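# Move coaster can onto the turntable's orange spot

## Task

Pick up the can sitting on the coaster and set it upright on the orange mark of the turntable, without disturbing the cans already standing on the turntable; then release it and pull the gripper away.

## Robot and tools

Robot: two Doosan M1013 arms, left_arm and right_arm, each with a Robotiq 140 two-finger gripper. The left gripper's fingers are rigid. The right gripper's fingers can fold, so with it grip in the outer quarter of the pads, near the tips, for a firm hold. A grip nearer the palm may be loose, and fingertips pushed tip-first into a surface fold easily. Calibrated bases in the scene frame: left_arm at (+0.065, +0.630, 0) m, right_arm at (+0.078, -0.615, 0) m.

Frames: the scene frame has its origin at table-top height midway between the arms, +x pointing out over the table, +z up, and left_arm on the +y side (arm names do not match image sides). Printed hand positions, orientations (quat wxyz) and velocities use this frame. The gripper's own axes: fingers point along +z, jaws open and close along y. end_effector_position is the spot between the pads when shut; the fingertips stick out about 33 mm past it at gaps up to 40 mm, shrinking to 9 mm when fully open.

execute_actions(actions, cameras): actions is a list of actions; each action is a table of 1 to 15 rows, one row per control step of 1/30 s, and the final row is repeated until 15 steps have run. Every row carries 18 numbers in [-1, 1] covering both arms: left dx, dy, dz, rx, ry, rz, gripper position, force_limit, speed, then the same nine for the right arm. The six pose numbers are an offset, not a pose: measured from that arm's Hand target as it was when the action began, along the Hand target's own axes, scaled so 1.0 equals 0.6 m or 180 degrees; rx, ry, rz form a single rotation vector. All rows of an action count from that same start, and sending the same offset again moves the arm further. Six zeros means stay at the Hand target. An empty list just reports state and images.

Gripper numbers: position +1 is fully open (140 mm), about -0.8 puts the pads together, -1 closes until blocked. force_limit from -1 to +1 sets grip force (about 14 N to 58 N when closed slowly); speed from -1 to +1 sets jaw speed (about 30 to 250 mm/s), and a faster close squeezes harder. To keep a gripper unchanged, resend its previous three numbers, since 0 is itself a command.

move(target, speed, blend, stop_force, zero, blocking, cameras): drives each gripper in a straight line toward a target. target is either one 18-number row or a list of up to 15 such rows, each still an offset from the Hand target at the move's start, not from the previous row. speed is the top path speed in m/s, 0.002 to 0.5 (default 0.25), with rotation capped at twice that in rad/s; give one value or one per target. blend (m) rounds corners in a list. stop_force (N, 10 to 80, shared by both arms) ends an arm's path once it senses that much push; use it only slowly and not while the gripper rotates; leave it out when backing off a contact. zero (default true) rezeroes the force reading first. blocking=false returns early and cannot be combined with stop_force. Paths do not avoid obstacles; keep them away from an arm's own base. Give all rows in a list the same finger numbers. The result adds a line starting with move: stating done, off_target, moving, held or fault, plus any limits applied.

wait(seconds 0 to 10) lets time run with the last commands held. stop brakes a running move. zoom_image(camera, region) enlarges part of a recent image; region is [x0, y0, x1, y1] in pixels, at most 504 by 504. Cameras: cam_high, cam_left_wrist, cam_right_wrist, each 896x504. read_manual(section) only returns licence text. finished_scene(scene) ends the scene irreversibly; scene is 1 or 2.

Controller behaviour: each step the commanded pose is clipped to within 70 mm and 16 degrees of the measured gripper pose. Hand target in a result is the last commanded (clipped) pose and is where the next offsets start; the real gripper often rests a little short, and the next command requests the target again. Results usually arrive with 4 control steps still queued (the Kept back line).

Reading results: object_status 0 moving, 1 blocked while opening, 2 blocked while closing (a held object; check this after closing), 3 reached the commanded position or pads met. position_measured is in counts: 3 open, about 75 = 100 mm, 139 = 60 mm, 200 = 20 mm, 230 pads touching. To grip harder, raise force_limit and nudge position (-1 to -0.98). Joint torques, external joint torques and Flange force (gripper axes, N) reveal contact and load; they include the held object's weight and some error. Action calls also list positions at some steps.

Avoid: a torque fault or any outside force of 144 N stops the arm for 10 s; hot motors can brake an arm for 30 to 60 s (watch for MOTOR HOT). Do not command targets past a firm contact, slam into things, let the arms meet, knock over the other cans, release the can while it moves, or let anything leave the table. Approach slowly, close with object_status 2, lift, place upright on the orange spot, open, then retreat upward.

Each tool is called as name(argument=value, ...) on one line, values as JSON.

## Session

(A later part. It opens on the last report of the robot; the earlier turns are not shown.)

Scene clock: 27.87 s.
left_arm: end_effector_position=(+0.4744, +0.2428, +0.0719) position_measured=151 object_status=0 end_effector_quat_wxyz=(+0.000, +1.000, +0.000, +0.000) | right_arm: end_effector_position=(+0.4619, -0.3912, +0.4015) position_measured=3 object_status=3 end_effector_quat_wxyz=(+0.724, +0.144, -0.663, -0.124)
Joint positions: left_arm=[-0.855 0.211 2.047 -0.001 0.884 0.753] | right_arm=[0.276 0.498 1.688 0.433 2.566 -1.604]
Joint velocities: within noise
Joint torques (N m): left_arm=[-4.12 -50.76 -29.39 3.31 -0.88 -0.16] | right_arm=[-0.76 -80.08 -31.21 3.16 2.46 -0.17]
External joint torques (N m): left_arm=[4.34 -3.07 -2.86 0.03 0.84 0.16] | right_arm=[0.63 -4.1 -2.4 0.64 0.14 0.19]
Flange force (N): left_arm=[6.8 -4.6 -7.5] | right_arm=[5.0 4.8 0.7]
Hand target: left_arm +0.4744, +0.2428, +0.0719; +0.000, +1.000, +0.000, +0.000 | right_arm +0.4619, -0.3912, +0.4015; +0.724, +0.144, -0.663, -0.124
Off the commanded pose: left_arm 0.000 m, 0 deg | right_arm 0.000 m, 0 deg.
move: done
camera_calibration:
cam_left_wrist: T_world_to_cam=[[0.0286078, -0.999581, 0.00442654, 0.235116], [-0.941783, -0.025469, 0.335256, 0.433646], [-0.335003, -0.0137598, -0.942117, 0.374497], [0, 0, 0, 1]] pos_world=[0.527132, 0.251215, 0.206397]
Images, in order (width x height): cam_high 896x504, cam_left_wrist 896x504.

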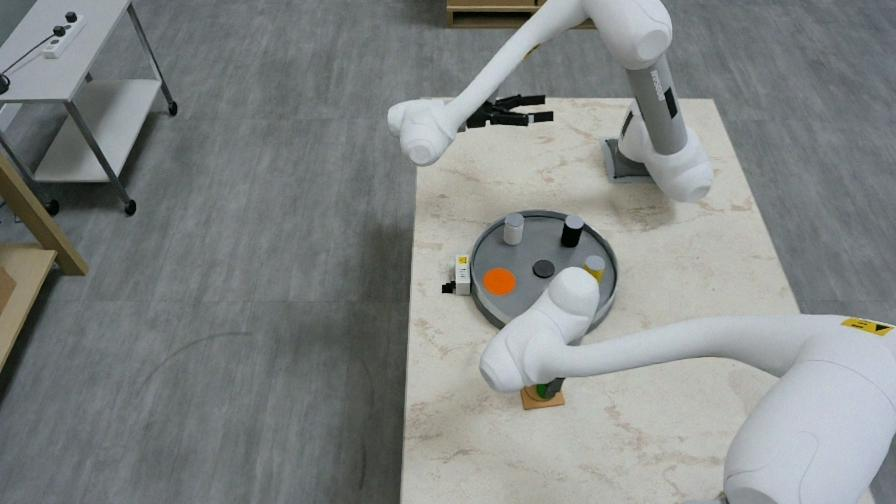

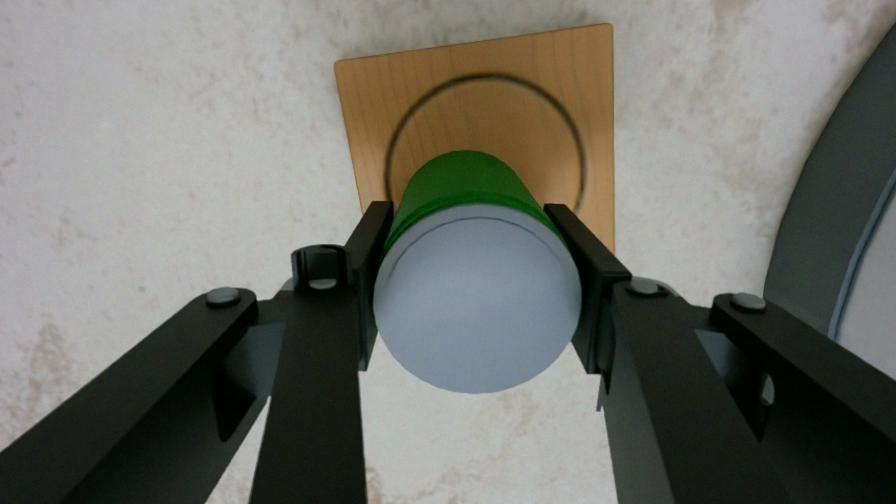

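wait(seconds=0.3, cameras=[])

Scene clock: 28.90 s.
left_arm: end_effector_position=(+0.4744, +0.2428, +0.0719) position_measured=151 object_status=2 end_effector_quat_wxyz=(+0.000, +1.000, +0.000, +0.000) | right_arm: end_effector_position=(+0.4619, -0.3912, +0.4015) position_measured=3 object_status=3 end_effector_quat_wxyz=(+0.724, +0.144, -0.663, -0.124)
Joint positions: left_arm=[-0.855 0.211 2.047 -0.001 0.884 0.753] | right_arm=[0.276 0.498 1.688 0.433 2.566 -1.604]
Joint velocities: within noise
Joint torques (N m): left_arm=[-4.13 -50.38 -29.38 3.45 -0.85 -0.08] | right_arm=[-0.9 -80.21 -31.3 3.19 2.45 -0.2]
External joint torques (N m): left_arm=[4.01 -3.81 -3.03 -0.1 0.81 0.08] | right_arm=[0.64 -4.01 -2.19 0.6 0.15 0.22]
Flange force (N): left_arm=[5.7 -4.6 -8.5] | right_arm=[4.8 4.6 1.0]
Hand target: left_arm +0.4744, +0.2428, +0.0719; +0.000, +1.000, +0.000, +0.000 | right_arm +0.4619, -0.3912, +0.4015; +0.724, +0.144, -0.663, -0.124
Tool commands: left_gripper/position=-1.0 left_gripper/force_limit=-0.2 left_gripper/speed=-1.0 right_gripper/position=+1.0 right_gripper/force_limit=+1.0 right_gripper/speed=+1.0
Off the commanded pose: left_arm 0.000 m, 0 deg | right_arm 0.000 m, 0 deg.
wait: 0.30 s; at rest from the start
No camera images: "cameras" was empty.

move(target=[[0,0,-0.0667,0,0,0,-1,-0.2,-1,0,0,0,0,0,0,1,1,1],[-0.0073,0.238,-0.28,0,0,0,-1,-0.2,-1,0,0,0,0,0,0,1,1,1]], speed=0.3, blend=0.02, cameras=["cam_left_wrist", "cam_high"])

Scene clock: 30.23 s.
left_arm: end_effector_position=(+0.4700, +0.1001, +0.2400) position_measured=151 object_status=2 end_effector_quat_wxyz=(+0.000, +1.000, +0.000, +0.000) | right_arm: end_effector_position=(+0.4619, -0.3912, +0.4015) position_measured=3 object_status=3 end_effector_quat_wxyz=(+0.724, +0.144, -0.663, -0.124)
Joint positions: left_arm=[-1.006 0.224 1.683 0 1.234 0.601] | right_arm=[0.276 0.498 1.688 0.433 2.566 -1.604]
Joint velocities: within noise
Joint torques (N m): left_arm=[-3.92 -64.62 -39.67 4.11 -0.31 -0.13] | right_arm=[-0.93 -80.05 -31.18 3.16 2.45 -0.2]
External joint torques (N m): left_arm=[3.83 2.36 0.31 -0.04 0.29 0.13] | right_arm=[0.85 -4.43 -2.39 0.63 0.16 0.22]
Flange force (N): left_arm=[6.8 -0.9 1.1] | right_arm=[5.2 5.1 1.2]
Hand target: left_arm +0.4700, +0.1000, +0.2400; +0.000, +1.000, +0.000, +0.000 | right_arm +0.4619, -0.3912, +0.4015; +0.724, +0.144, -0.663, -0.124
Off the commanded pose: left_arm 0.000 m, 0 deg | right_arm 0.000 m, 0 deg.
move: done
camera_calibration:
cam_left_wrist: T_world_to_cam=[[0.0286534, -0.99958, 0.00439725, 0.0918575], [-0.941775, -0.0255215, 0.335273, 0.369577], [-0.33502, -0.0137479, -0.942111, 0.529389], [0, 0, 0, 1]] pos_world=[0.522782, 0.108529, 0.37443]
Images, in order (width x height): cam_high 896x504, cam_left_wrist 896x504.

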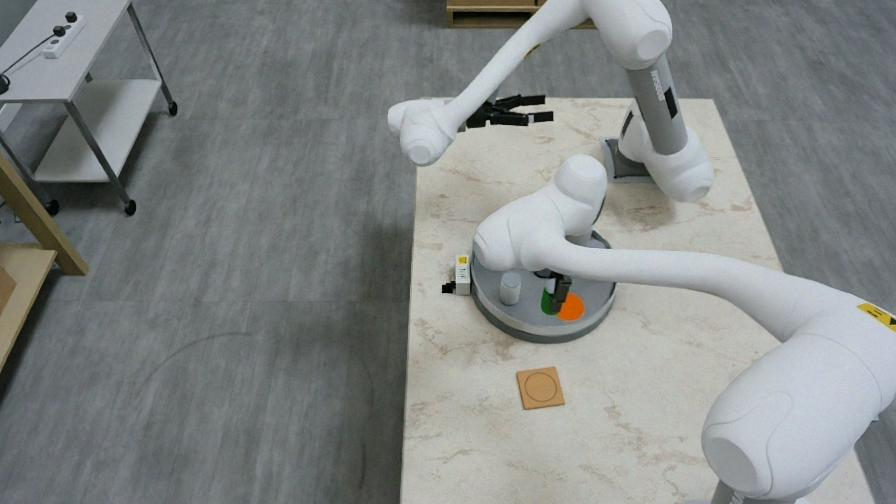

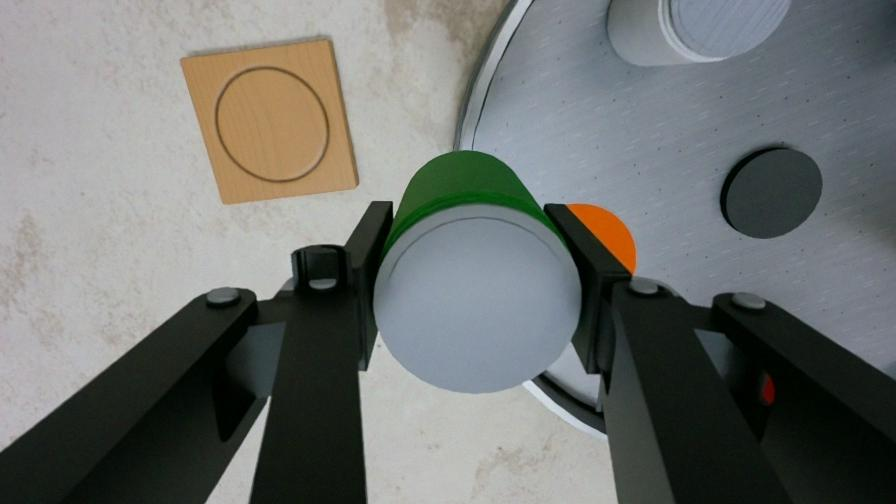

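zoom_image(camera="cam_left_wrist", region=[440, 0, 896, 440])

wait(seconds=0.1, cameras=["cam_left_wrist"])

Scaled by 1.105 from the camera's 896x504 image, which has a finer 1280x720 frame.

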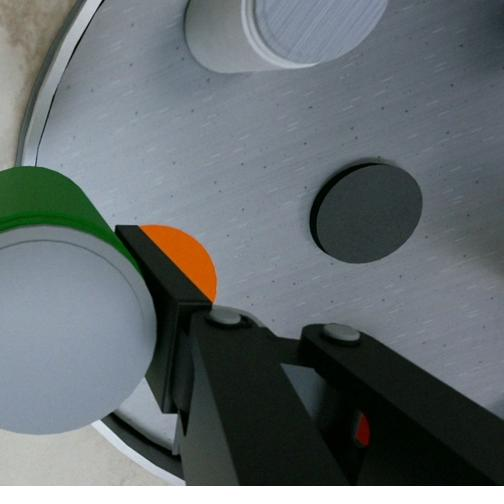

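Scene clock: 30.50 s.
left_arm: end_effector_position=(+0.4700, +0.1000, +0.2400) position_measured=151 object_status=2 end_effector_quat_wxyz=(+0.000, +1.000, +0.000, +0.000) | right_arm: end_effector_position=(+0.4619, -0.3912, +0.4015) position_measured=3 object_status=3 end_effector_quat_wxyz=(+0.724, +0.144, -0.663, -0.124)
Joint positions: left_arm=[-1.006 0.224 1.683 0 1.234 0.601] | right_arm=[0.276 0.498 1.688 0.433 2.566 -1.604]
Joint velocities: within noise
Joint torques (N m): left_arm=[-3.92 -65.29 -39.22 4.09 -0.28 -0.14] | right_arm=[-0.56 -79.93 -31.18 3.18 2.46 -0.2]
External joint torques (N m): left_arm=[4.12 2.84 -0.21 0 0.25 0.14] | right_arm=[0.62 -4.09 -2.17 0.58 0.13 0.21]
Flange force (N): left_arm=[8.2 0.2 0.8] | right_arm=[4.9 4.5 1.2]
Hand target: left_arm +0.4700, +0.1000, +0.2400; +0.000, +1.000, +0.000, +0.000 | right_arm +0.4619, -0.3912, +0.4015; +0.724, +0.144, -0.663, -0.124
Tool commands: left_gripper/position=-1.0 left_gripper/force_limit=-0.2 left_gripper/speed=-1.0 right_gripper/position=+1.0 right_gripper/force_limit=+1.0 right_gripper/speed=+1.0
Off the commanded pose: left_arm 0.000 m, 0 deg | right_arm 0.000 m, 0 deg.
wait: 0.10 s; at rest from the start
camera_calibration:
cam_left_wrist: T_world_to_cam=[[0.028611, -0.999581, 0.00443132, 0.0918198], [-0.941786, -0.0254706, 0.335246, 0.369569], [-0.334992, -0.0137651, -0.94212, 0.529409], [0, 0, 0, 1]] pos_world=[0.522776, 0.108482, 0.374464]
Images, in order (width x height): cam_left_wrist 896x504.

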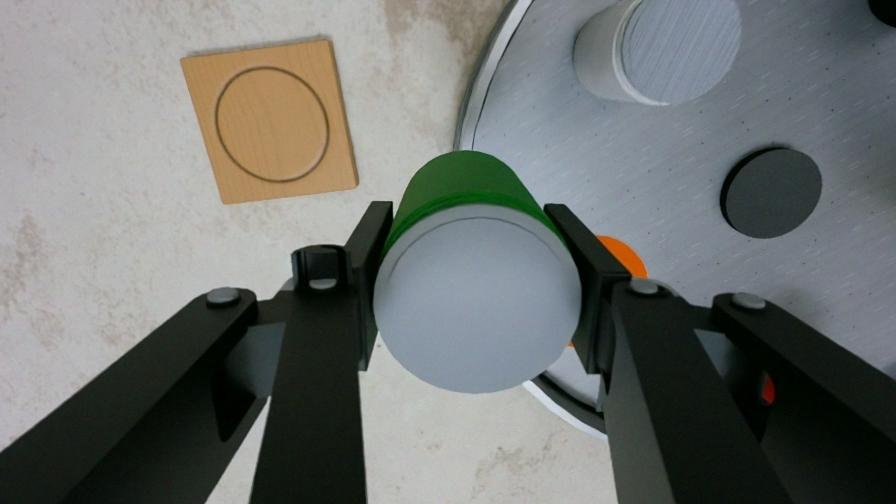

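wait(seconds=0.05, cameras=["cam_left_wrist"])

zoom_image(camera="cam_left_wrist", region=[700, 120, 860, 260])

Scene clock: 34.90 s.
left_arm: end_effector_position=(+0.4700, +0.1000, +0.2400) position_measured=151 object_status=2 end_effector_quat_wxyz=(+0.000, +1.000, +0.000, +0.000) | right_arm: end_effector_position=(+0.4619, -0.3912, +0.4015) position_measured=3 object_status=3 end_effector_quat_wxyz=(+0.724, +0.144, -0.663, -0.124)
Joint positions: left_arm=[-1.006 0.224 1.683 0 1.234 0.601] | right_arm=[0.276 0.498 1.688 0.433 2.566 -1.604]
Joint velocities: within noise
Joint torques (N m): left_arm=[-3.66 -65.09 -39.41 4.16 -0.19 -0.08] | right_arm=[-0.72 -80.15 -31.28 3.16 2.46 -0.21]
External joint torques (N m): left_arm=[3.59 2.56 -0.14 -0.07 0.15 0.08] | right_arm=[1.27 -4.2 -2.35 0.62 0.14 0.23]
Flange force (N): left_arm=[7.1 0.3 0.9] | right_arm=[4.7 5.6 1.2]
Hand target: left_arm +0.4700, +0.1000, +0.2400; +0.000, +1.000, +0.000, +0.000 | right_arm +0.4619, -0.3912, +0.4015; +0.724, +0.144, -0.663, -0.124
Tool commands: left_gripper/position=-1.0 left_gripper/force_limit=-0.2 left_gripper/speed=-1.0 right_gripper/position=+1.0 right_gripper/force_limit=+1.0 right_gripper/speed=+1.0
Off the commanded pose: left_arm 0.000 m, 0 deg | right_arm 0.000 m, 0 deg.
wait: 0.07 s; at rest from the start
camera_calibration:
cam_left_wrist: T_world_to_cam=[[0.0286063, -0.999581, 0.00442397, 0.091825], [-0.941785, -0.0254685, 0.33525, 0.369564], [-0.334997, -0.0137567, -0.942119, 0.529404], [0, 0, 0, 1]] pos_world=[0.522772, 0.108482, 0.374459]
Images, in order (width x height): cam_left_wrist 896x504.

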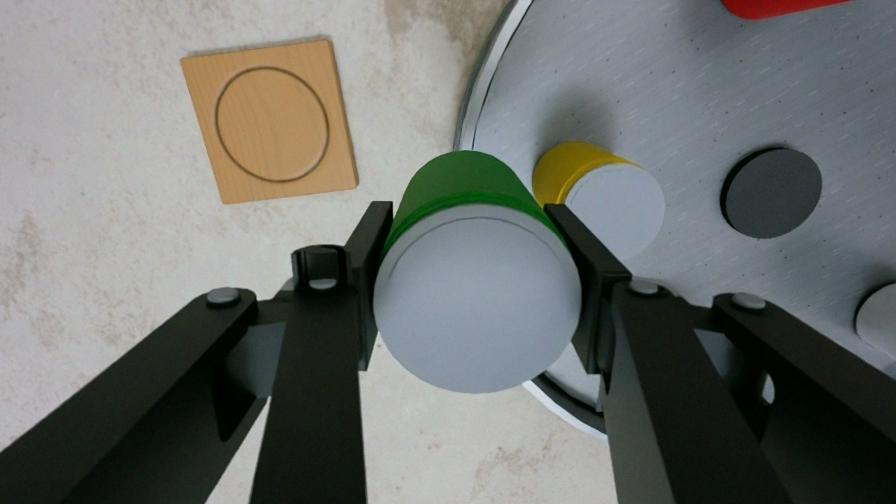

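Scaled by 3.150 from the camera's 896x504 image, which has a finer 1280x720 frame.

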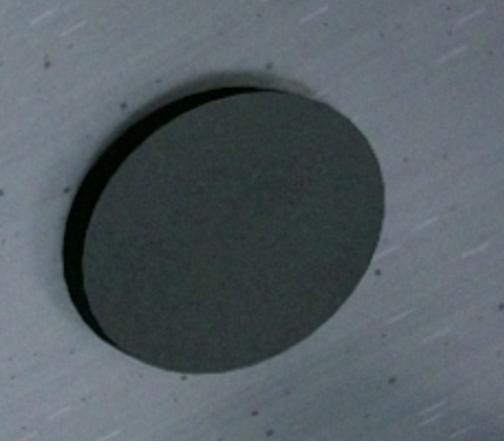

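wait(seconds=0.6, cameras=["cam_left_wrist"])

wait(seconds=0.4, cameras=["cam_left_wrist"])

wait(seconds=0.4, cameras=["cam_left_wrist"])

wait(seconds=0.4, cameras=["cam_left_wrist"])

wait(seconds=0.4, cameras=["cam_left_wrist"])

Scene clock: 37.47 s.
left_arm: end_effector_position=(+0.4700, +0.1001, +0.2400) position_measured=151 object_status=2 end_effector_quat_wxyz=(+0.000, +1.000, +0.000, +0.000) | right_arm: end_effector_position=(+0.4619, -0.3912, +0.4015) position_measured=3 object_status=3 end_effector_quat_wxyz=(+0.724, +0.144, -0.663, -0.124)
Joint positions: left_arm=[-1.006 0.224 1.683 0 1.234 0.601] | right_arm=[0.276 0.498 1.688 0.433 2.566 -1.604]
Joint velocities: within noise
Joint torques (N m): left_arm=[-3.79 -65.42 -39.32 4.11 -0.34 -0.08] | right_arm=[-1 -80.08 -31.31 3.16 2.42 -0.19]
External joint torques (N m): left_arm=[3.82 3 -0.08 -0.03 0.31 0.08] | right_arm=[1.16 -3.86 -2.04 0.6 0.17 0.21]
Flange force (N): left_arm=[7.8 0.6 1.0] | right_arm=[4.4 5.1 1.3]
Hand target: left_arm +0.4700, +0.1000, +0.2400; +0.000, +1.000, +0.000, +0.000 | right_arm +0.4619, -0.3912, +0.4015; +0.724, +0.144, -0.663, -0.124
Tool commands: left_gripper/position=-1.0 left_gripper/force_limit=-0.2 left_gripper/speed=-1.0 right_gripper/position=+1.0 right_gripper/force_limit=+1.0 right_gripper/speed=+1.0
Off the commanded pose: left_arm 0.000 m, 0 deg | right_arm 0.000 m, 0 deg.
wait: 0.60 s; at rest from the start
camera_calibration:
cam_left_wrist: T_world_to_cam=[[0.0286063, -0.999581, 0.00442261, 0.091826], [-0.941784, -0.0254689, 0.335251, 0.369563], [-0.334998, -0.0137554, -0.942118, 0.529403], [0, 0, 0, 1]] pos_world=[0.522771, 0.108482, 0.374458]
Images, in order (width x height): cam_left_wrist 896x504.

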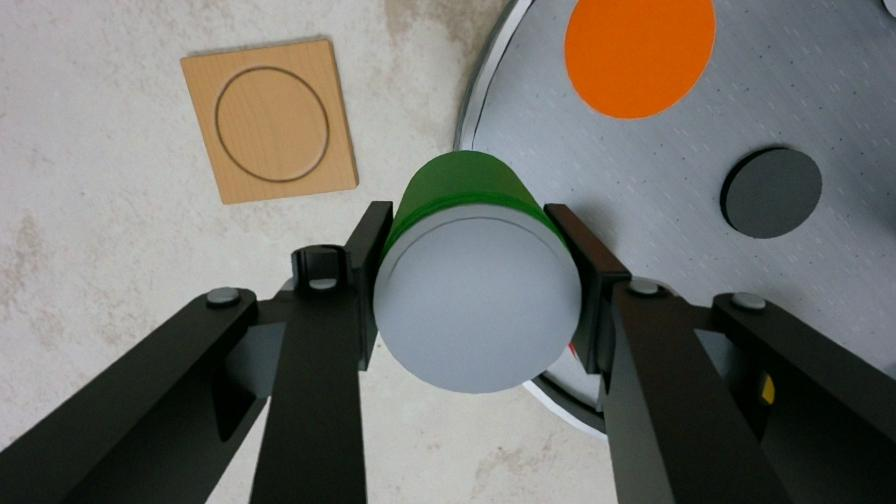

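Scene clock: 37.87 s.
left_arm: end_effector_position=(+0.4700, +0.1001, +0.2400) position_measured=151 object_status=2 end_effector_quat_wxyz=(+0.000, +1.000, +0.000, +0.000) | right_arm: end_effector_position=(+0.4619, -0.3912, +0.4015) position_measured=3 object_status=3 end_effector_quat_wxyz=(+0.724, +0.144, -0.663, -0.124)
Joint positions: left_arm=[-1.006 0.224 1.683 0 1.234 0.601] | right_arm=[0.276 0.498 1.688 0.433 2.566 -1.604]
Joint velocities: within noise
Joint torques (N m): left_arm=[-4.1 -65.17 -39.46 4.06 -0.27 -0.19] | right_arm=[-0.95 -80.11 -31.33 3.21 2.39 -0.15]
External joint torques (N m): left_arm=[4.13 2.85 -0.01 0.02 0.23 0.19] | right_arm=[1.14 -3.86 -2.06 0.55 0.2 0.17]
Flange force (N): left_arm=[8.1 -0.1 1.1] | right_arm=[4.4 4.9 1.2]
Hand target: left_arm +0.4700, +0.1000, +0.2400; +0.000, +1.000, +0.000, +0.000 | right_arm +0.4619, -0.3912, +0.4015; +0.724, +0.144, -0.663, -0.124
Tool commands: left_gripper/position=-1.0 left_gripper/force_limit=-0.2 left_gripper/speed=-1.0 right_gripper/position=+1.0 right_gripper/force_limit=+1.0 right_gripper/speed=+1.0
Off the commanded pose: left_arm 0.000 m, 0 deg | right_arm 0.000 m, 0 deg.
wait: 0.40 s; at rest by 0.17 s
camera_calibration:
cam_left_wrist: T_world_to_cam=[[0.0286063, -0.999581, 0.00442261, 0.091826], [-0.941784, -0.025469, 0.335251, 0.369563], [-0.334998, -0.0137554, -0.942118, 0.529403], [0, 0, 0, 1]] pos_world=[0.522771, 0.108482, 0.374458]
Images, in order (width x height): cam_left_wrist 896x504.

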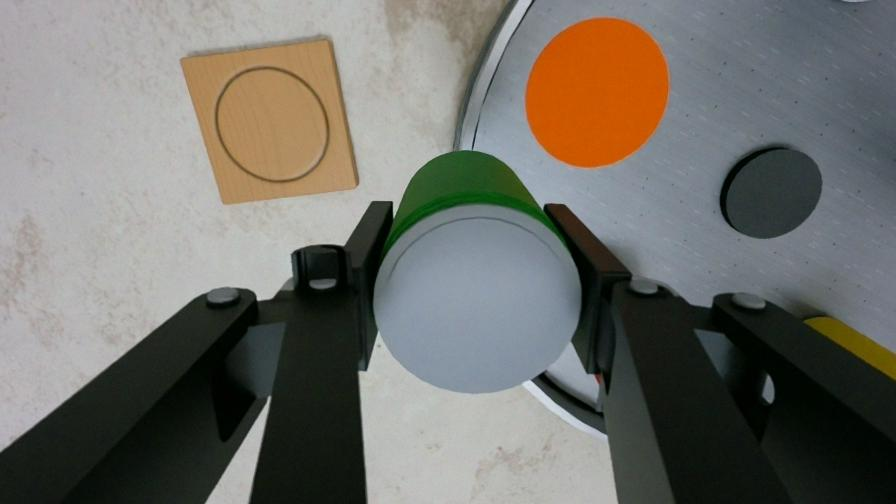

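Scene clock: 38.27 s.
left_arm: end_effector_position=(+0.4700, +0.1001, +0.2400) position_measured=151 object_status=2 end_effector_quat_wxyz=(+0.000, +1.000, +0.000, +0.000) | right_arm: end_effector_position=(+0.4619, -0.3912, +0.4015) position_measured=3 object_status=3 end_effector_quat_wxyz=(+0.724, +0.144, -0.663, -0.124)
Joint positions: left_arm=[-1.006 0.224 1.683 0 1.234 0.601] | right_arm=[0.276 0.498 1.688 0.433 2.566 -1.604]
Joint velocities: within noise
Joint torques (N m): left_arm=[-3.29 -64.57 -39.48 4.12 -0.25 -0.07] | right_arm=[-0.78 -80.2 -31.32 3.13 2.42 -0.16]
External joint torques (N m): left_arm=[3.39 2.05 0.06 -0.04 0.23 0.07] | right_arm=[0.57 -4.16 -2.28 0.67 0.18 0.18]
Flange force (N): left_arm=[6.2 -0.5 0.8] | right_arm=[5.1 4.7 1.0]
Hand target: left_arm +0.4700, +0.1000, +0.2400; +0.000, +1.000, +0.000, +0.000 | right_arm +0.4619, -0.3912, +0.4015; +0.724, +0.144, -0.663, -0.124
Tool commands: left_gripper/position=-1.0 left_gripper/force_limit=-0.2 left_gripper/speed=-1.0 right_gripper/position=+1.0 right_gripper/force_limit=+1.0 right_gripper/speed=+1.0
Off the commanded pose: left_arm 0.000 m, 0 deg | right_arm 0.000 m, 0 deg.
wait: 0.40 s; at rest by 0.17 s
camera_calibration:
cam_left_wrist: T_world_to_cam=[[0.0286066, -0.999581, 0.00442283, 0.0918257], [-0.941784, -0.0254692, 0.335251, 0.369563], [-0.334998, -0.0137558, -0.942118, 0.529403], [0, 0, 0, 1]] pos_world=[0.522771, 0.108482, 0.374458]
Images, in order (width x height): cam_left_wrist 896x504.

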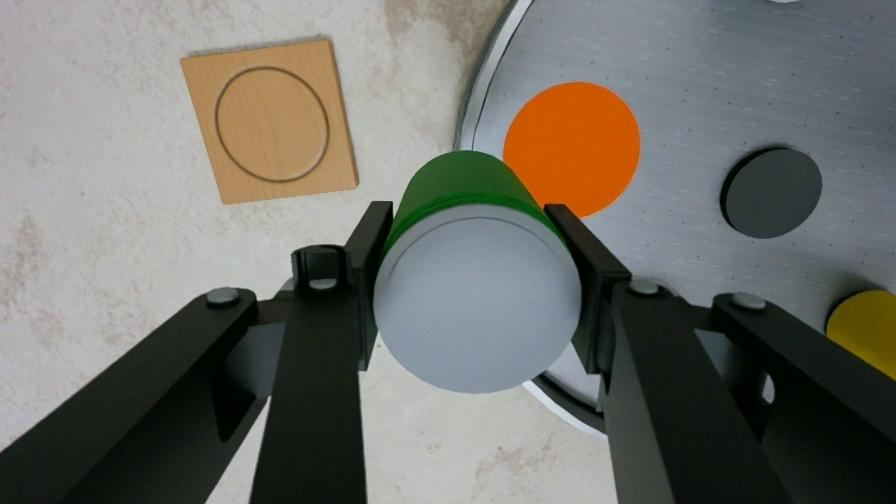

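Scene clock: 38.67 s.
left_arm: end_effector_position=(+0.4700, +0.1001, +0.2400) position_measured=151 object_status=2 end_effector_quat_wxyz=(+0.000, +1.000, +0.000, +0.000) | right_arm: end_effector_position=(+0.4619, -0.3912, +0.4015) position_measured=3 object_status=3 end_effector_quat_wxyz=(+0.724, +0.144, -0.663, -0.124)
Joint positions: left_arm=[-1.006 0.224 1.683 0 1.234 0.601] | right_arm=[0.276 0.498 1.688 0.433 2.566 -1.604]
Joint velocities: within noise
Joint torques (N m): left_arm=[-3.19 -65.06 -39.69 4.19 -0.27 -0.17] | right_arm=[-0.76 -79.89 -31.3 3.17 2.44 -0.16]
External joint torques (N m): left_arm=[3.21 3.1 0.45 -0.12 0.24 0.17] | right_arm=[0.61 -4.19 -2.12 0.6 0.16 0.17]
Flange force (N): left_arm=[6.6 0.3 1.8] | right_arm=[4.9 4.4 1.4]
Hand target: left_arm +0.4700, +0.1000, +0.2400; +0.000, +1.000, +0.000, +0.000 | right_arm +0.4619, -0.3912, +0.4015; +0.724, +0.144, -0.663, -0.124
Tool commands: left_gripper/position=-1.0 left_gripper/force_limit=-0.2 left_gripper/speed=-1.0 right_gripper/position=+1.0 right_gripper/force_limit=+1.0 right_gripper/speed=+1.0
Off the commanded pose: left_arm 0.000 m, 0 deg | right_arm 0.000 m, 0 deg.
wait: 0.40 s; at rest by 0.17 s
camera_calibration:
cam_left_wrist: T_world_to_cam=[[0.0286065, -0.999581, 0.00442272, 0.0918259], [-0.941784, -0.0254692, 0.335251, 0.369564], [-0.334998, -0.0137556, -0.942118, 0.529403], [0, 0, 0, 1]] pos_world=[0.522772, 0.108482, 0.374458]
Images, in order (width x height): cam_left_wrist 896x504.

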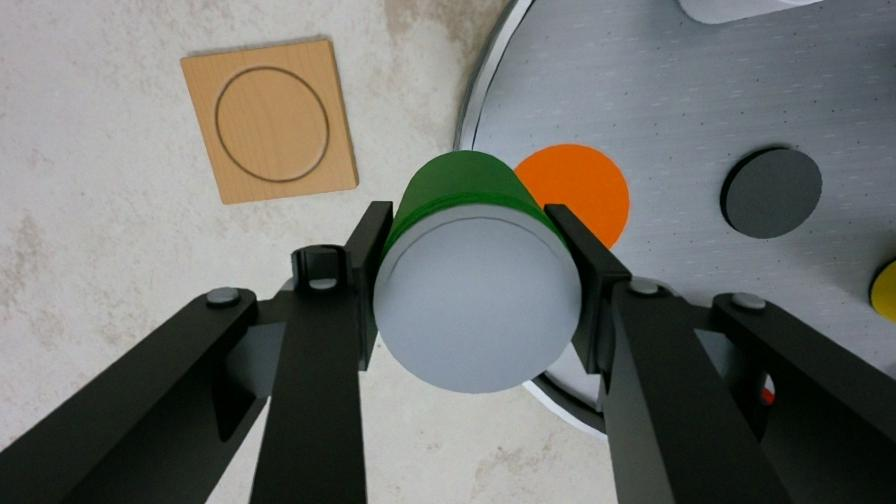

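Scene clock: 39.07 s.
left_arm: end_effector_position=(+0.4700, +0.1001, +0.2400) position_measured=151 object_status=2 end_effector_quat_wxyz=(+0.000, +1.000, +0.000, +0.000) | right_arm: end_effector_position=(+0.4619, -0.3912, +0.4015) position_measured=3 object_status=3 end_effector_quat_wxyz=(+0.724, +0.144, -0.663, -0.124)
Joint positions: left_arm=[-1.006 0.224 1.683 0 1.234 0.601] | right_arm=[0.276 0.498 1.688 0.433 2.566 -1.604]
Joint velocities: within noise
Joint torques (N m): left_arm=[-3.53 -64.92 -39.39 4.09 -0.34 -0.08] | right_arm=[-1.12 -80.2 -31.37 3.17 2.45 -0.17]
External joint torques (N m): left_arm=[3.66 2.58 -0.07 -0.01 0.3 0.07] | right_arm=[1.25 -3.06 -1.89 0.58 0.13 0.19]
Flange force (N): left_arm=[7.2 0.2 0.8] | right_arm=[3.4 5.0 0.6]
Hand target: left_arm +0.4700, +0.1000, +0.2400; +0.000, +1.000, +0.000, +0.000 | right_arm +0.4619, -0.3912, +0.4015; +0.724, +0.144, -0.663, -0.124
Tool commands: left_gripper/position=-1.0 left_gripper/force_limit=-0.2 left_gripper/speed=-1.0 right_gripper/position=+1.0 right_gripper/force_limit=+1.0 right_gripper/speed=+1.0
Off the commanded pose: left_arm 0.000 m, 0 deg | right_arm 0.000 m, 0 deg.
wait: 0.40 s; at rest by 0.17 s
camera_calibration:
cam_left_wrist: T_world_to_cam=[[0.0286064, -0.999581, 0.0044226, 0.091826], [-0.941784, -0.0254691, 0.335251, 0.369563], [-0.334998, -0.0137555, -0.942118, 0.529403], [0, 0, 0, 1]] pos_world=[0.522771, 0.108482, 0.374458]
Images, in order (width x height): cam_left_wrist 896x504.

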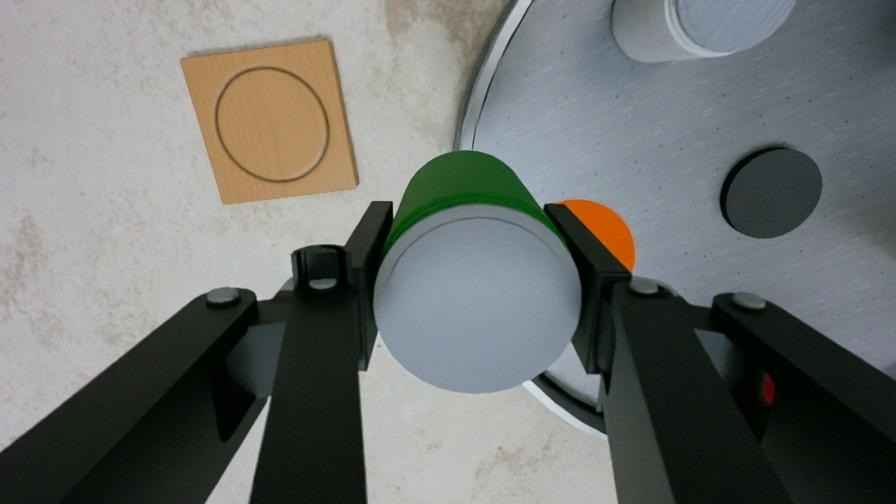

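wait(seconds=0, cameras=["cam_left_wrist", "cam_high"])

Scene clock: 40.80 s.
left_arm: end_effector_position=(+0.4700, +0.1001, +0.2400) position_measured=151 object_status=2 end_effector_quat_wxyz=(+0.000, +1.000, +0.000, +0.000) | right_arm: end_effector_position=(+0.4619, -0.3912, +0.4015) position_measured=3 object_status=3 end_effector_quat_wxyz=(+0.724, +0.144, -0.663, -0.124)
Joint positions: left_arm=[-1.006 0.224 1.683 0 1.234 0.601] | right_arm=[0.276 0.498 1.688 0.433 2.566 -1.604]
Joint velocities: within noise
Joint torques (N m): left_arm=[-3.63 -64.59 -39.56 4.11 -0.24 -0.14] | right_arm=[-0.88 -80.08 -31.17 3.19 2.41 -0.17]
External joint torques (N m): left_arm=[3.28 2.56 0.14 -0.04 0.19 0.14] | right_arm=[0.63 -3.61 -2.13 0.58 0.18 0.19]
Flange force (N): left_arm=[6.5 0.1 1.2] | right_arm=[4.5 4.5 0.6]
Hand target: left_arm +0.4700, +0.1000, +0.2400; +0.000, +1.000, +0.000, +0.000 | right_arm +0.4619, -0.3912, +0.4015; +0.724, +0.144, -0.663, -0.124
Tool commands: left_gripper/position=-1.0 left_gripper/force_limit=-0.2 left_gripper/speed=-1.0 right_gripper/position=+1.0 right_gripper/force_limit=+1.0 right_gripper/speed=+1.0
Off the commanded pose: left_arm 0.000 m, 0 deg | right_arm 0.000 m, 0 deg.
camera_calibration:
cam_left_wrist: T_world_to_cam=[[0.0286063, -0.999581, 0.00442268, 0.0918259], [-0.941784, -0.025469, 0.335251, 0.369563], [-0.334998, -0.0137555, -0.942118, 0.529403], [0, 0, 0, 1]] pos_world=[0.522771, 0.108482, 0.374458]
Images, in order (width x height): cam_high 896x504, cam_left_wrist 896x504.

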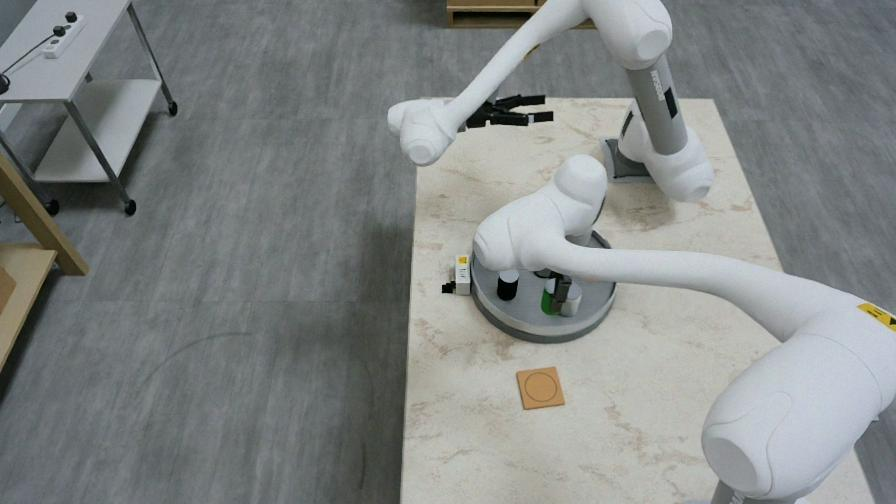

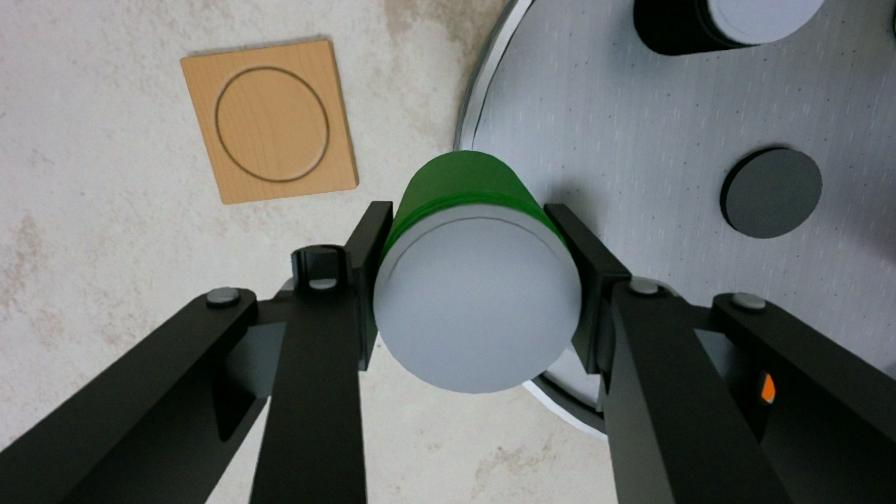

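move(target=[0.17, 0.2417, 0.0333, 0, 0, 0.3333, -1, -0.2, -1, 0, 0, 0, 0, 0, 0, 1, 1, 1], speed=0.35, cameras=["cam_left_wrist", "cam_high"])

Scene clock: 47.47 s.
left_arm: end_effector_position=(+0.5720, -0.0450, +0.2201) position_measured=151 object_status=2 end_effector_quat_wxyz=(+0.000, +0.866, -0.500, +0.000) | right_arm: end_effector_position=(+0.4619, -0.3912, +0.4015) position_measured=3 object_status=3 end_effector_quat_wxyz=(+0.724, +0.144, -0.663, -0.124)
Joint positions: left_arm=[-1.004 0.509 1.317 0 1.315 1.651] | right_arm=[0.276 0.498 1.688 0.433 2.566 -1.604]
Joint velocities: within noise
Joint torques (N m): left_arm=[-3.85 -94.76 -40.08 4.13 -0.36 -0.01] | right_arm=[-0.67 -79.57 -31.17 3.15 2.45 -0.15]
External joint torques (N m): left_arm=[3.65 4.38 -0.31 0 0.3 0.02] | right_arm=[0.93 -4.43 -2.22 0.61 0.13 0.17]
Flange force (N): left_arm=[7.7 -5.3 1.0] | right_arm=[5.0 4.9 1.6]
Hand target: left_arm +0.5720, -0.0450, +0.2200; +0.000, +0.866, -0.500, +0.000 | right_arm +0.4619, -0.3912, +0.4015; +0.724, +0.144, -0.663, -0.124
Off the commanded pose: left_arm 0.000 m, 0 deg | right_arm 0.000 m, 0 deg.
move: done
camera_calibration:
cam_left_wrist: T_world_to_cam=[[-0.851289, -0.524679, 0.00448406, 0.46867], [-0.493127, 0.802958, 0.33479, 0.249318], [-0.179258, 0.282792, -0.942282, 0.467084], [0, 0, 0, 1]] pos_world=[0.605647, -0.0863782, 0.354555]
Images, in order (width x height): cam_high 896x504, cam_left_wrist 896x504.

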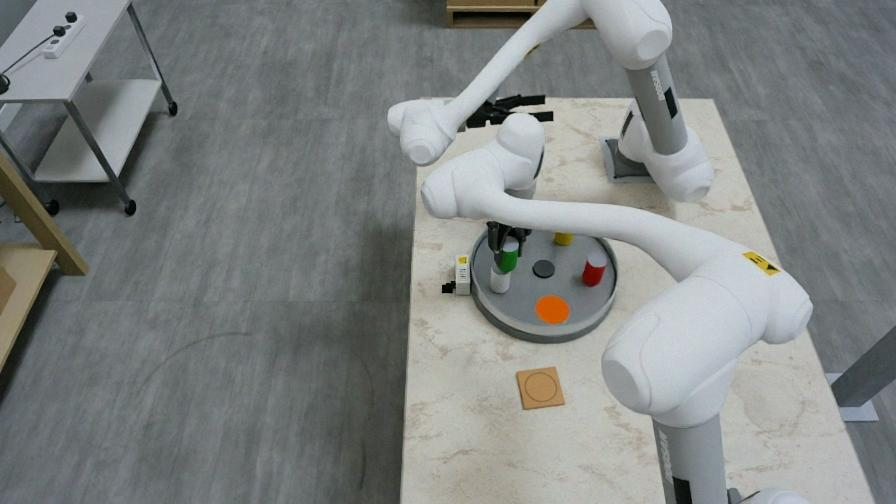

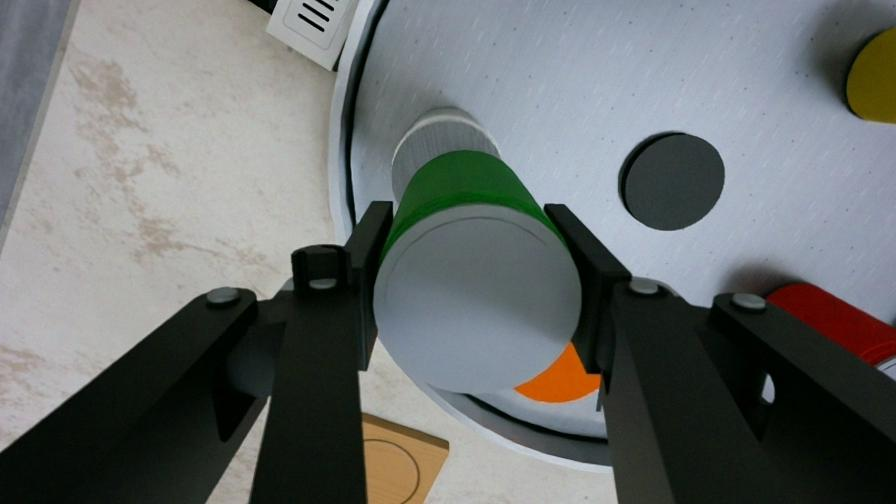

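zoom_image(camera="cam_left_wrist", region=[592, 110, 752, 250])

zoom_image(camera="cam_left_wrist", region=[320, 80, 580, 240])

Scaled by 3.150 from the camera's 896x504 image, which has a finer 1280x720 frame.

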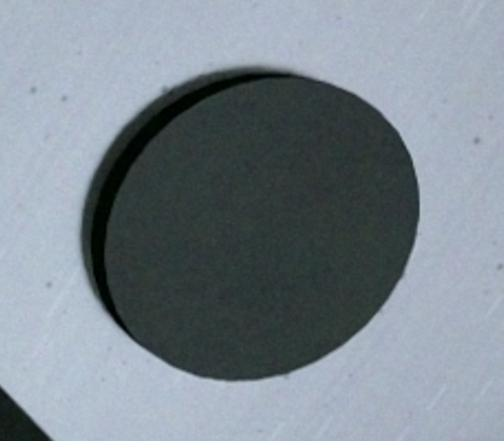

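Scaled by 1.938 from the camera's 896x504 image, which has a finer 1280x720 frame.

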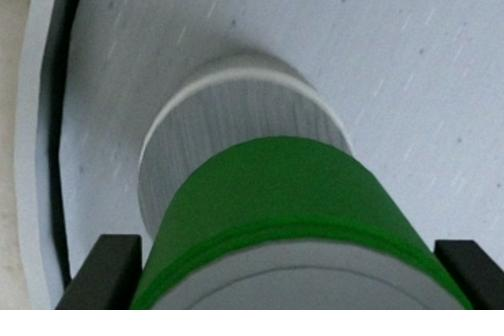

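move(target=[[-0.0014, 0.2292, 0, 0, 0, 0, -1, -0.2, -1, 0, 0, 0, 0, 0, 0, 1, 1, 1], [-0.0014, 0.2292, 0.1167, 0, 0, 0, -1, -0.2, -1, 0, 0, 0, 0, 0, 0, 1, 1, 1]], speed=0.25, blend=0.03, cameras=["cam_left_wrist", "cam_high"])

Scene clock: 52.87 s.
left_arm: end_effector_position=(+0.4525, -0.1131, +0.1501) position_measured=151 object_status=2 end_effector_quat_wxyz=(+0.000, +0.866, -0.500, +0.000) | right_arm: end_effector_position=(+0.4619, -0.3912, +0.4015) position_measured=3 object_status=3 end_effector_quat_wxyz=(+0.724, +0.144, -0.663, -0.124)
Joint positions: left_arm=[-1.168 0.535 1.408 0 1.198 1.487] | right_arm=[0.276 0.498 1.688 0.433 2.566 -1.604]
Joint velocities: within noise
Joint torques (N m): left_arm=[-3.68 -95.77 -38.8 4.04 -0.17 -0.16] | right_arm=[-0.81 -79.91 -31.19 3.14 2.45 -0.18]
External joint torques (N m): left_arm=[3.72 4.37 -0.09 -0.05 0.12 0.16] | right_arm=[0.97 -4.52 -2.28 0.63 0.15 0.2]
Flange force (N): left_arm=[7.4 -4.3 2.3] | right_arm=[5.1 5.1 1.6]
Hand target: left_arm +0.4525, -0.1130, +0.1501; +0.000, +0.866, -0.500, +0.000 | right_arm +0.4619, -0.3912, +0.4015; +0.724, +0.144, -0.663, -0.124
Off the commanded pose: left_arm 0.000 m, 0 deg | right_arm 0.000 m, 0 deg.
move: done
camera_calibration:
cam_left_wrist: T_world_to_cam=[[-0.851307, -0.524649, 0.00444482, 0.331553], [-0.493122, 0.802986, 0.334729, 0.268454], [-0.179185, 0.282765, -0.942304, 0.398996], [0, 0, 0, 1]] pos_world=[0.486128, -0.154437, 0.284642]
Images, in order (width x height): cam_high 896x504, cam_left_wrist 896x504.

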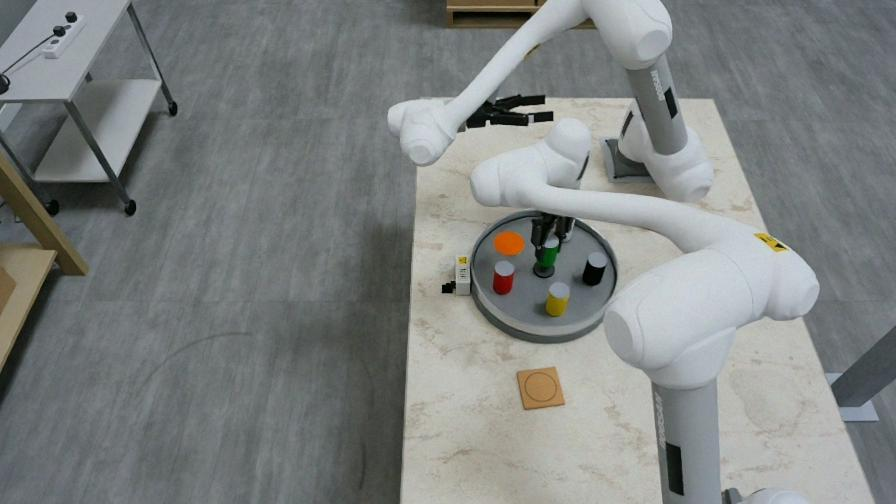

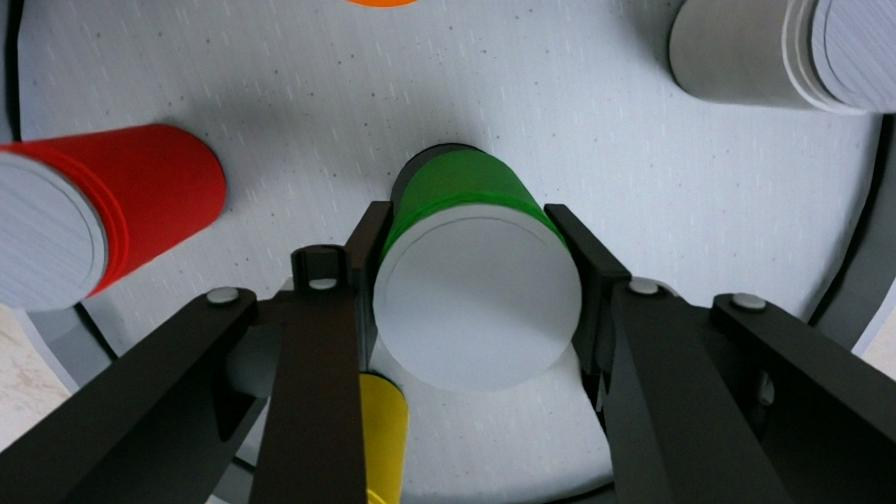

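zoom_image(camera="cam_left_wrist", region=[360, 120, 520, 220])

Scaled by 3.150 from the camera's 896x504 image, which has a finer 1280x720 frame.

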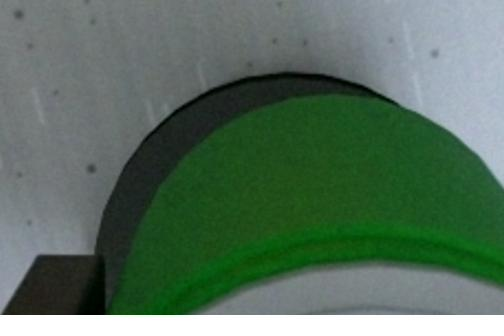

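zoom_image(camera="cam_left_wrist", region=[370, 130, 590, 260])

zoom_image(camera="cam_left_wrist", region=[360, 190, 600, 410])

Scaled by 2.291 from the camera's 896x504 image, which has a finer 1280x720 frame.

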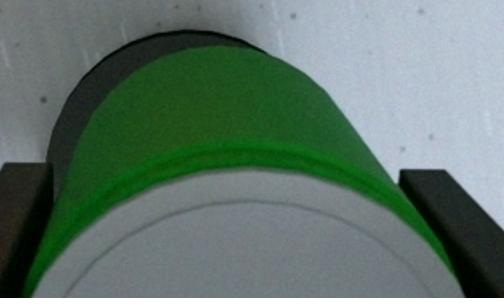

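Scaled by 2.100 from the camera's 896x504 image, which has a finer 1280x720 frame.

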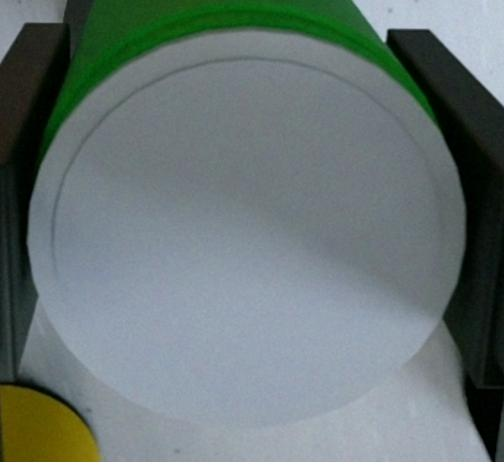

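move(target=[-0.0073, -0.009, 0.03, 0, 0, 0, -1, -0.2, -1, 0, 0, 0, 0, 0, 0, 1, 1, 1], speed=0.15, cameras=["cam_left_wrist"])

move(target=[0, 0, 0.04, 0, 0, 0, -1, -0.2, -1, 0, 0, 0, 0, 0, 0, 1, 1, 1], speed=0.012, stop_force=10, cameras=["cam_left_wrist", "cam_high"])

Scene clock: 55.83 s.
left_arm: end_effector_position=(+0.4549, -0.1066, +0.1321) position_measured=151 object_status=2 end_effector_quat_wxyz=(+0.000, +0.866, -0.500, +0.000) | right_arm: end_effector_position=(+0.4619, -0.3912, +0.4015) position_measured=3 object_status=3 end_effector_quat_wxyz=(+0.724, +0.144, -0.663, -0.124)
Joint positions: left_arm=[-1.162 0.539 1.436 0 1.166 1.493] | right_arm=[0.276 0.498 1.688 0.433 2.566 -1.604]
Joint velocities: within noise
Joint torques (N m): left_arm=[-3.44 -96.08 -38.44 3.97 -0.35 -0.19] | right_arm=[-0.77 -79.96 -31.29 3.17 2.42 -0.2]
External joint torques (N m): left_arm=[3.53 4.91 0.07 -0.03 0.3 0.19] | right_arm=[0.61 -3.94 -2.18 0.61 0.17 0.21]
Flange force (N): left_arm=[7.8 -4.2 2.7] | right_arm=[4.8 4.6 0.9]
Hand target: left_arm +0.4549, -0.1066, +0.1321; +0.000, +0.866, -0.500, +0.000 | right_arm +0.4619, -0.3912, +0.4015; +0.724, +0.144, -0.663, -0.124
Off the commanded pose: left_arm 0.000 m, 0 deg | right_arm 0.000 m, 0 deg.
move: done
camera_calibration:
cam_left_wrist: T_world_to_cam=[[-0.85131, -0.524644, 0.00447638, 0.337116], [-0.493098, 0.802978, 0.334784, 0.270484], [-0.179237, 0.282798, -0.942284, 0.380624], [0, 0, 0, 1]] pos_world=[0.488588, -0.147967, 0.266593]
Images, in order (width x height): cam_left_wrist 896x504.

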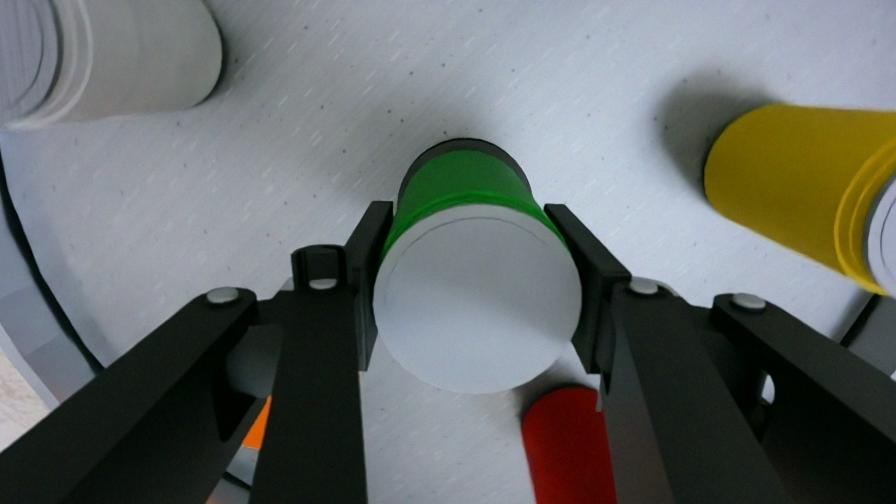

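Scene clock: 57.37 s.
left_arm: end_effector_position=(+0.4550, -0.1066, +0.1210) position_measured=151 object_status=2 end_effector_quat_wxyz=(+0.000, +0.866, -0.500, +0.000) | right_arm: end_effector_position=(+0.4619, -0.3912, +0.4015) position_measured=3 object_status=3 end_effector_quat_wxyz=(+0.724, +0.144, -0.663, -0.124)
Joint positions: left_arm=[-1.162 0.546 1.446 0 1.149 1.493] | right_arm=[0.276 0.498 1.688 0.433 2.566 -1.604]
Joint velocities: within noise
Joint torques (N m): left_arm=[-3.9 -81.1 -29.69 3.75 -0.38 -0.03] | right_arm=[-0.99 -80 -31.27 3.18 2.47 -0.2]
External joint torques (N m): left_arm=[4.38 -10.71 -8.55 0.18 0.31 0.03] | right_arm=[1 -3.76 -2.14 0.59 0.12 0.22]
Flange force (N): left_arm=[5.5 -5.1 -15.1] | right_arm=[4.3 5.0 0.9]
Hand target: left_arm +0.4550, -0.1066, +0.1210; +0.000, +0.866, -0.500, +0.000 (not the last commanded pose) | right_arm +0.4619, -0.3912, +0.4015; +0.724, +0.144, -0.663, -0.124
Off the commanded pose: left_arm 0.013 m, 0 deg | right_arm 0.000 m, 0 deg.
move: contact (left_arm)
camera_calibration:
cam_left_wrist: T_world_to_cam=[[-0.851301, -0.524658, 0.00450106, 0.337159], [-0.493139, 0.80303, 0.3346, 0.2743], [-0.179165, 0.282625, -0.94235, 0.370191], [0, 0, 0, 1]] pos_world=[0.488617, -0.148003, 0.255551]
Images, in order (width x height): cam_high 896x504, cam_left_wrist 896x504.

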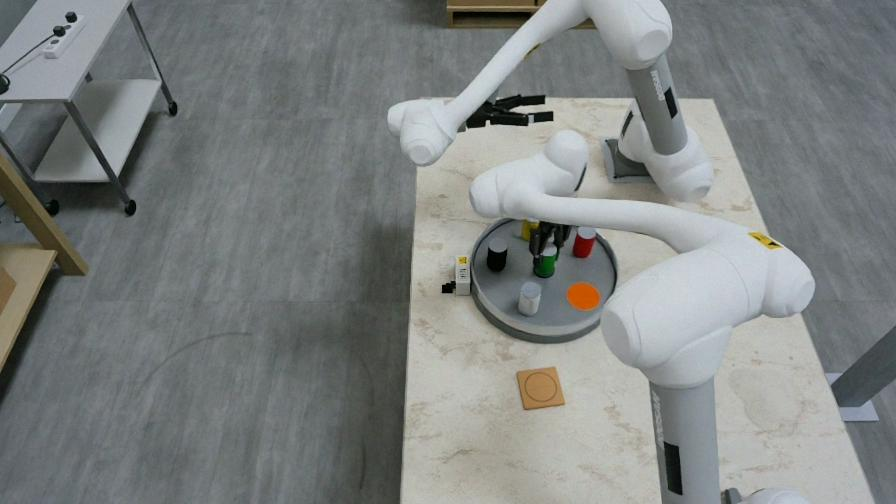

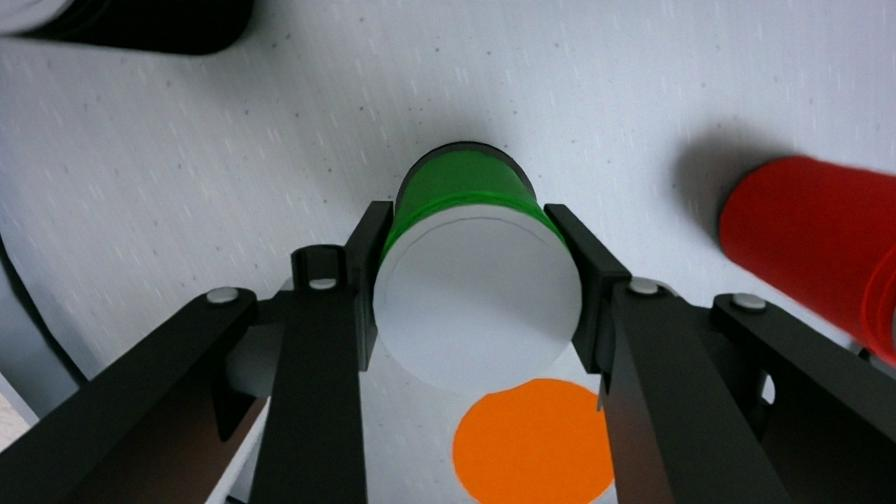

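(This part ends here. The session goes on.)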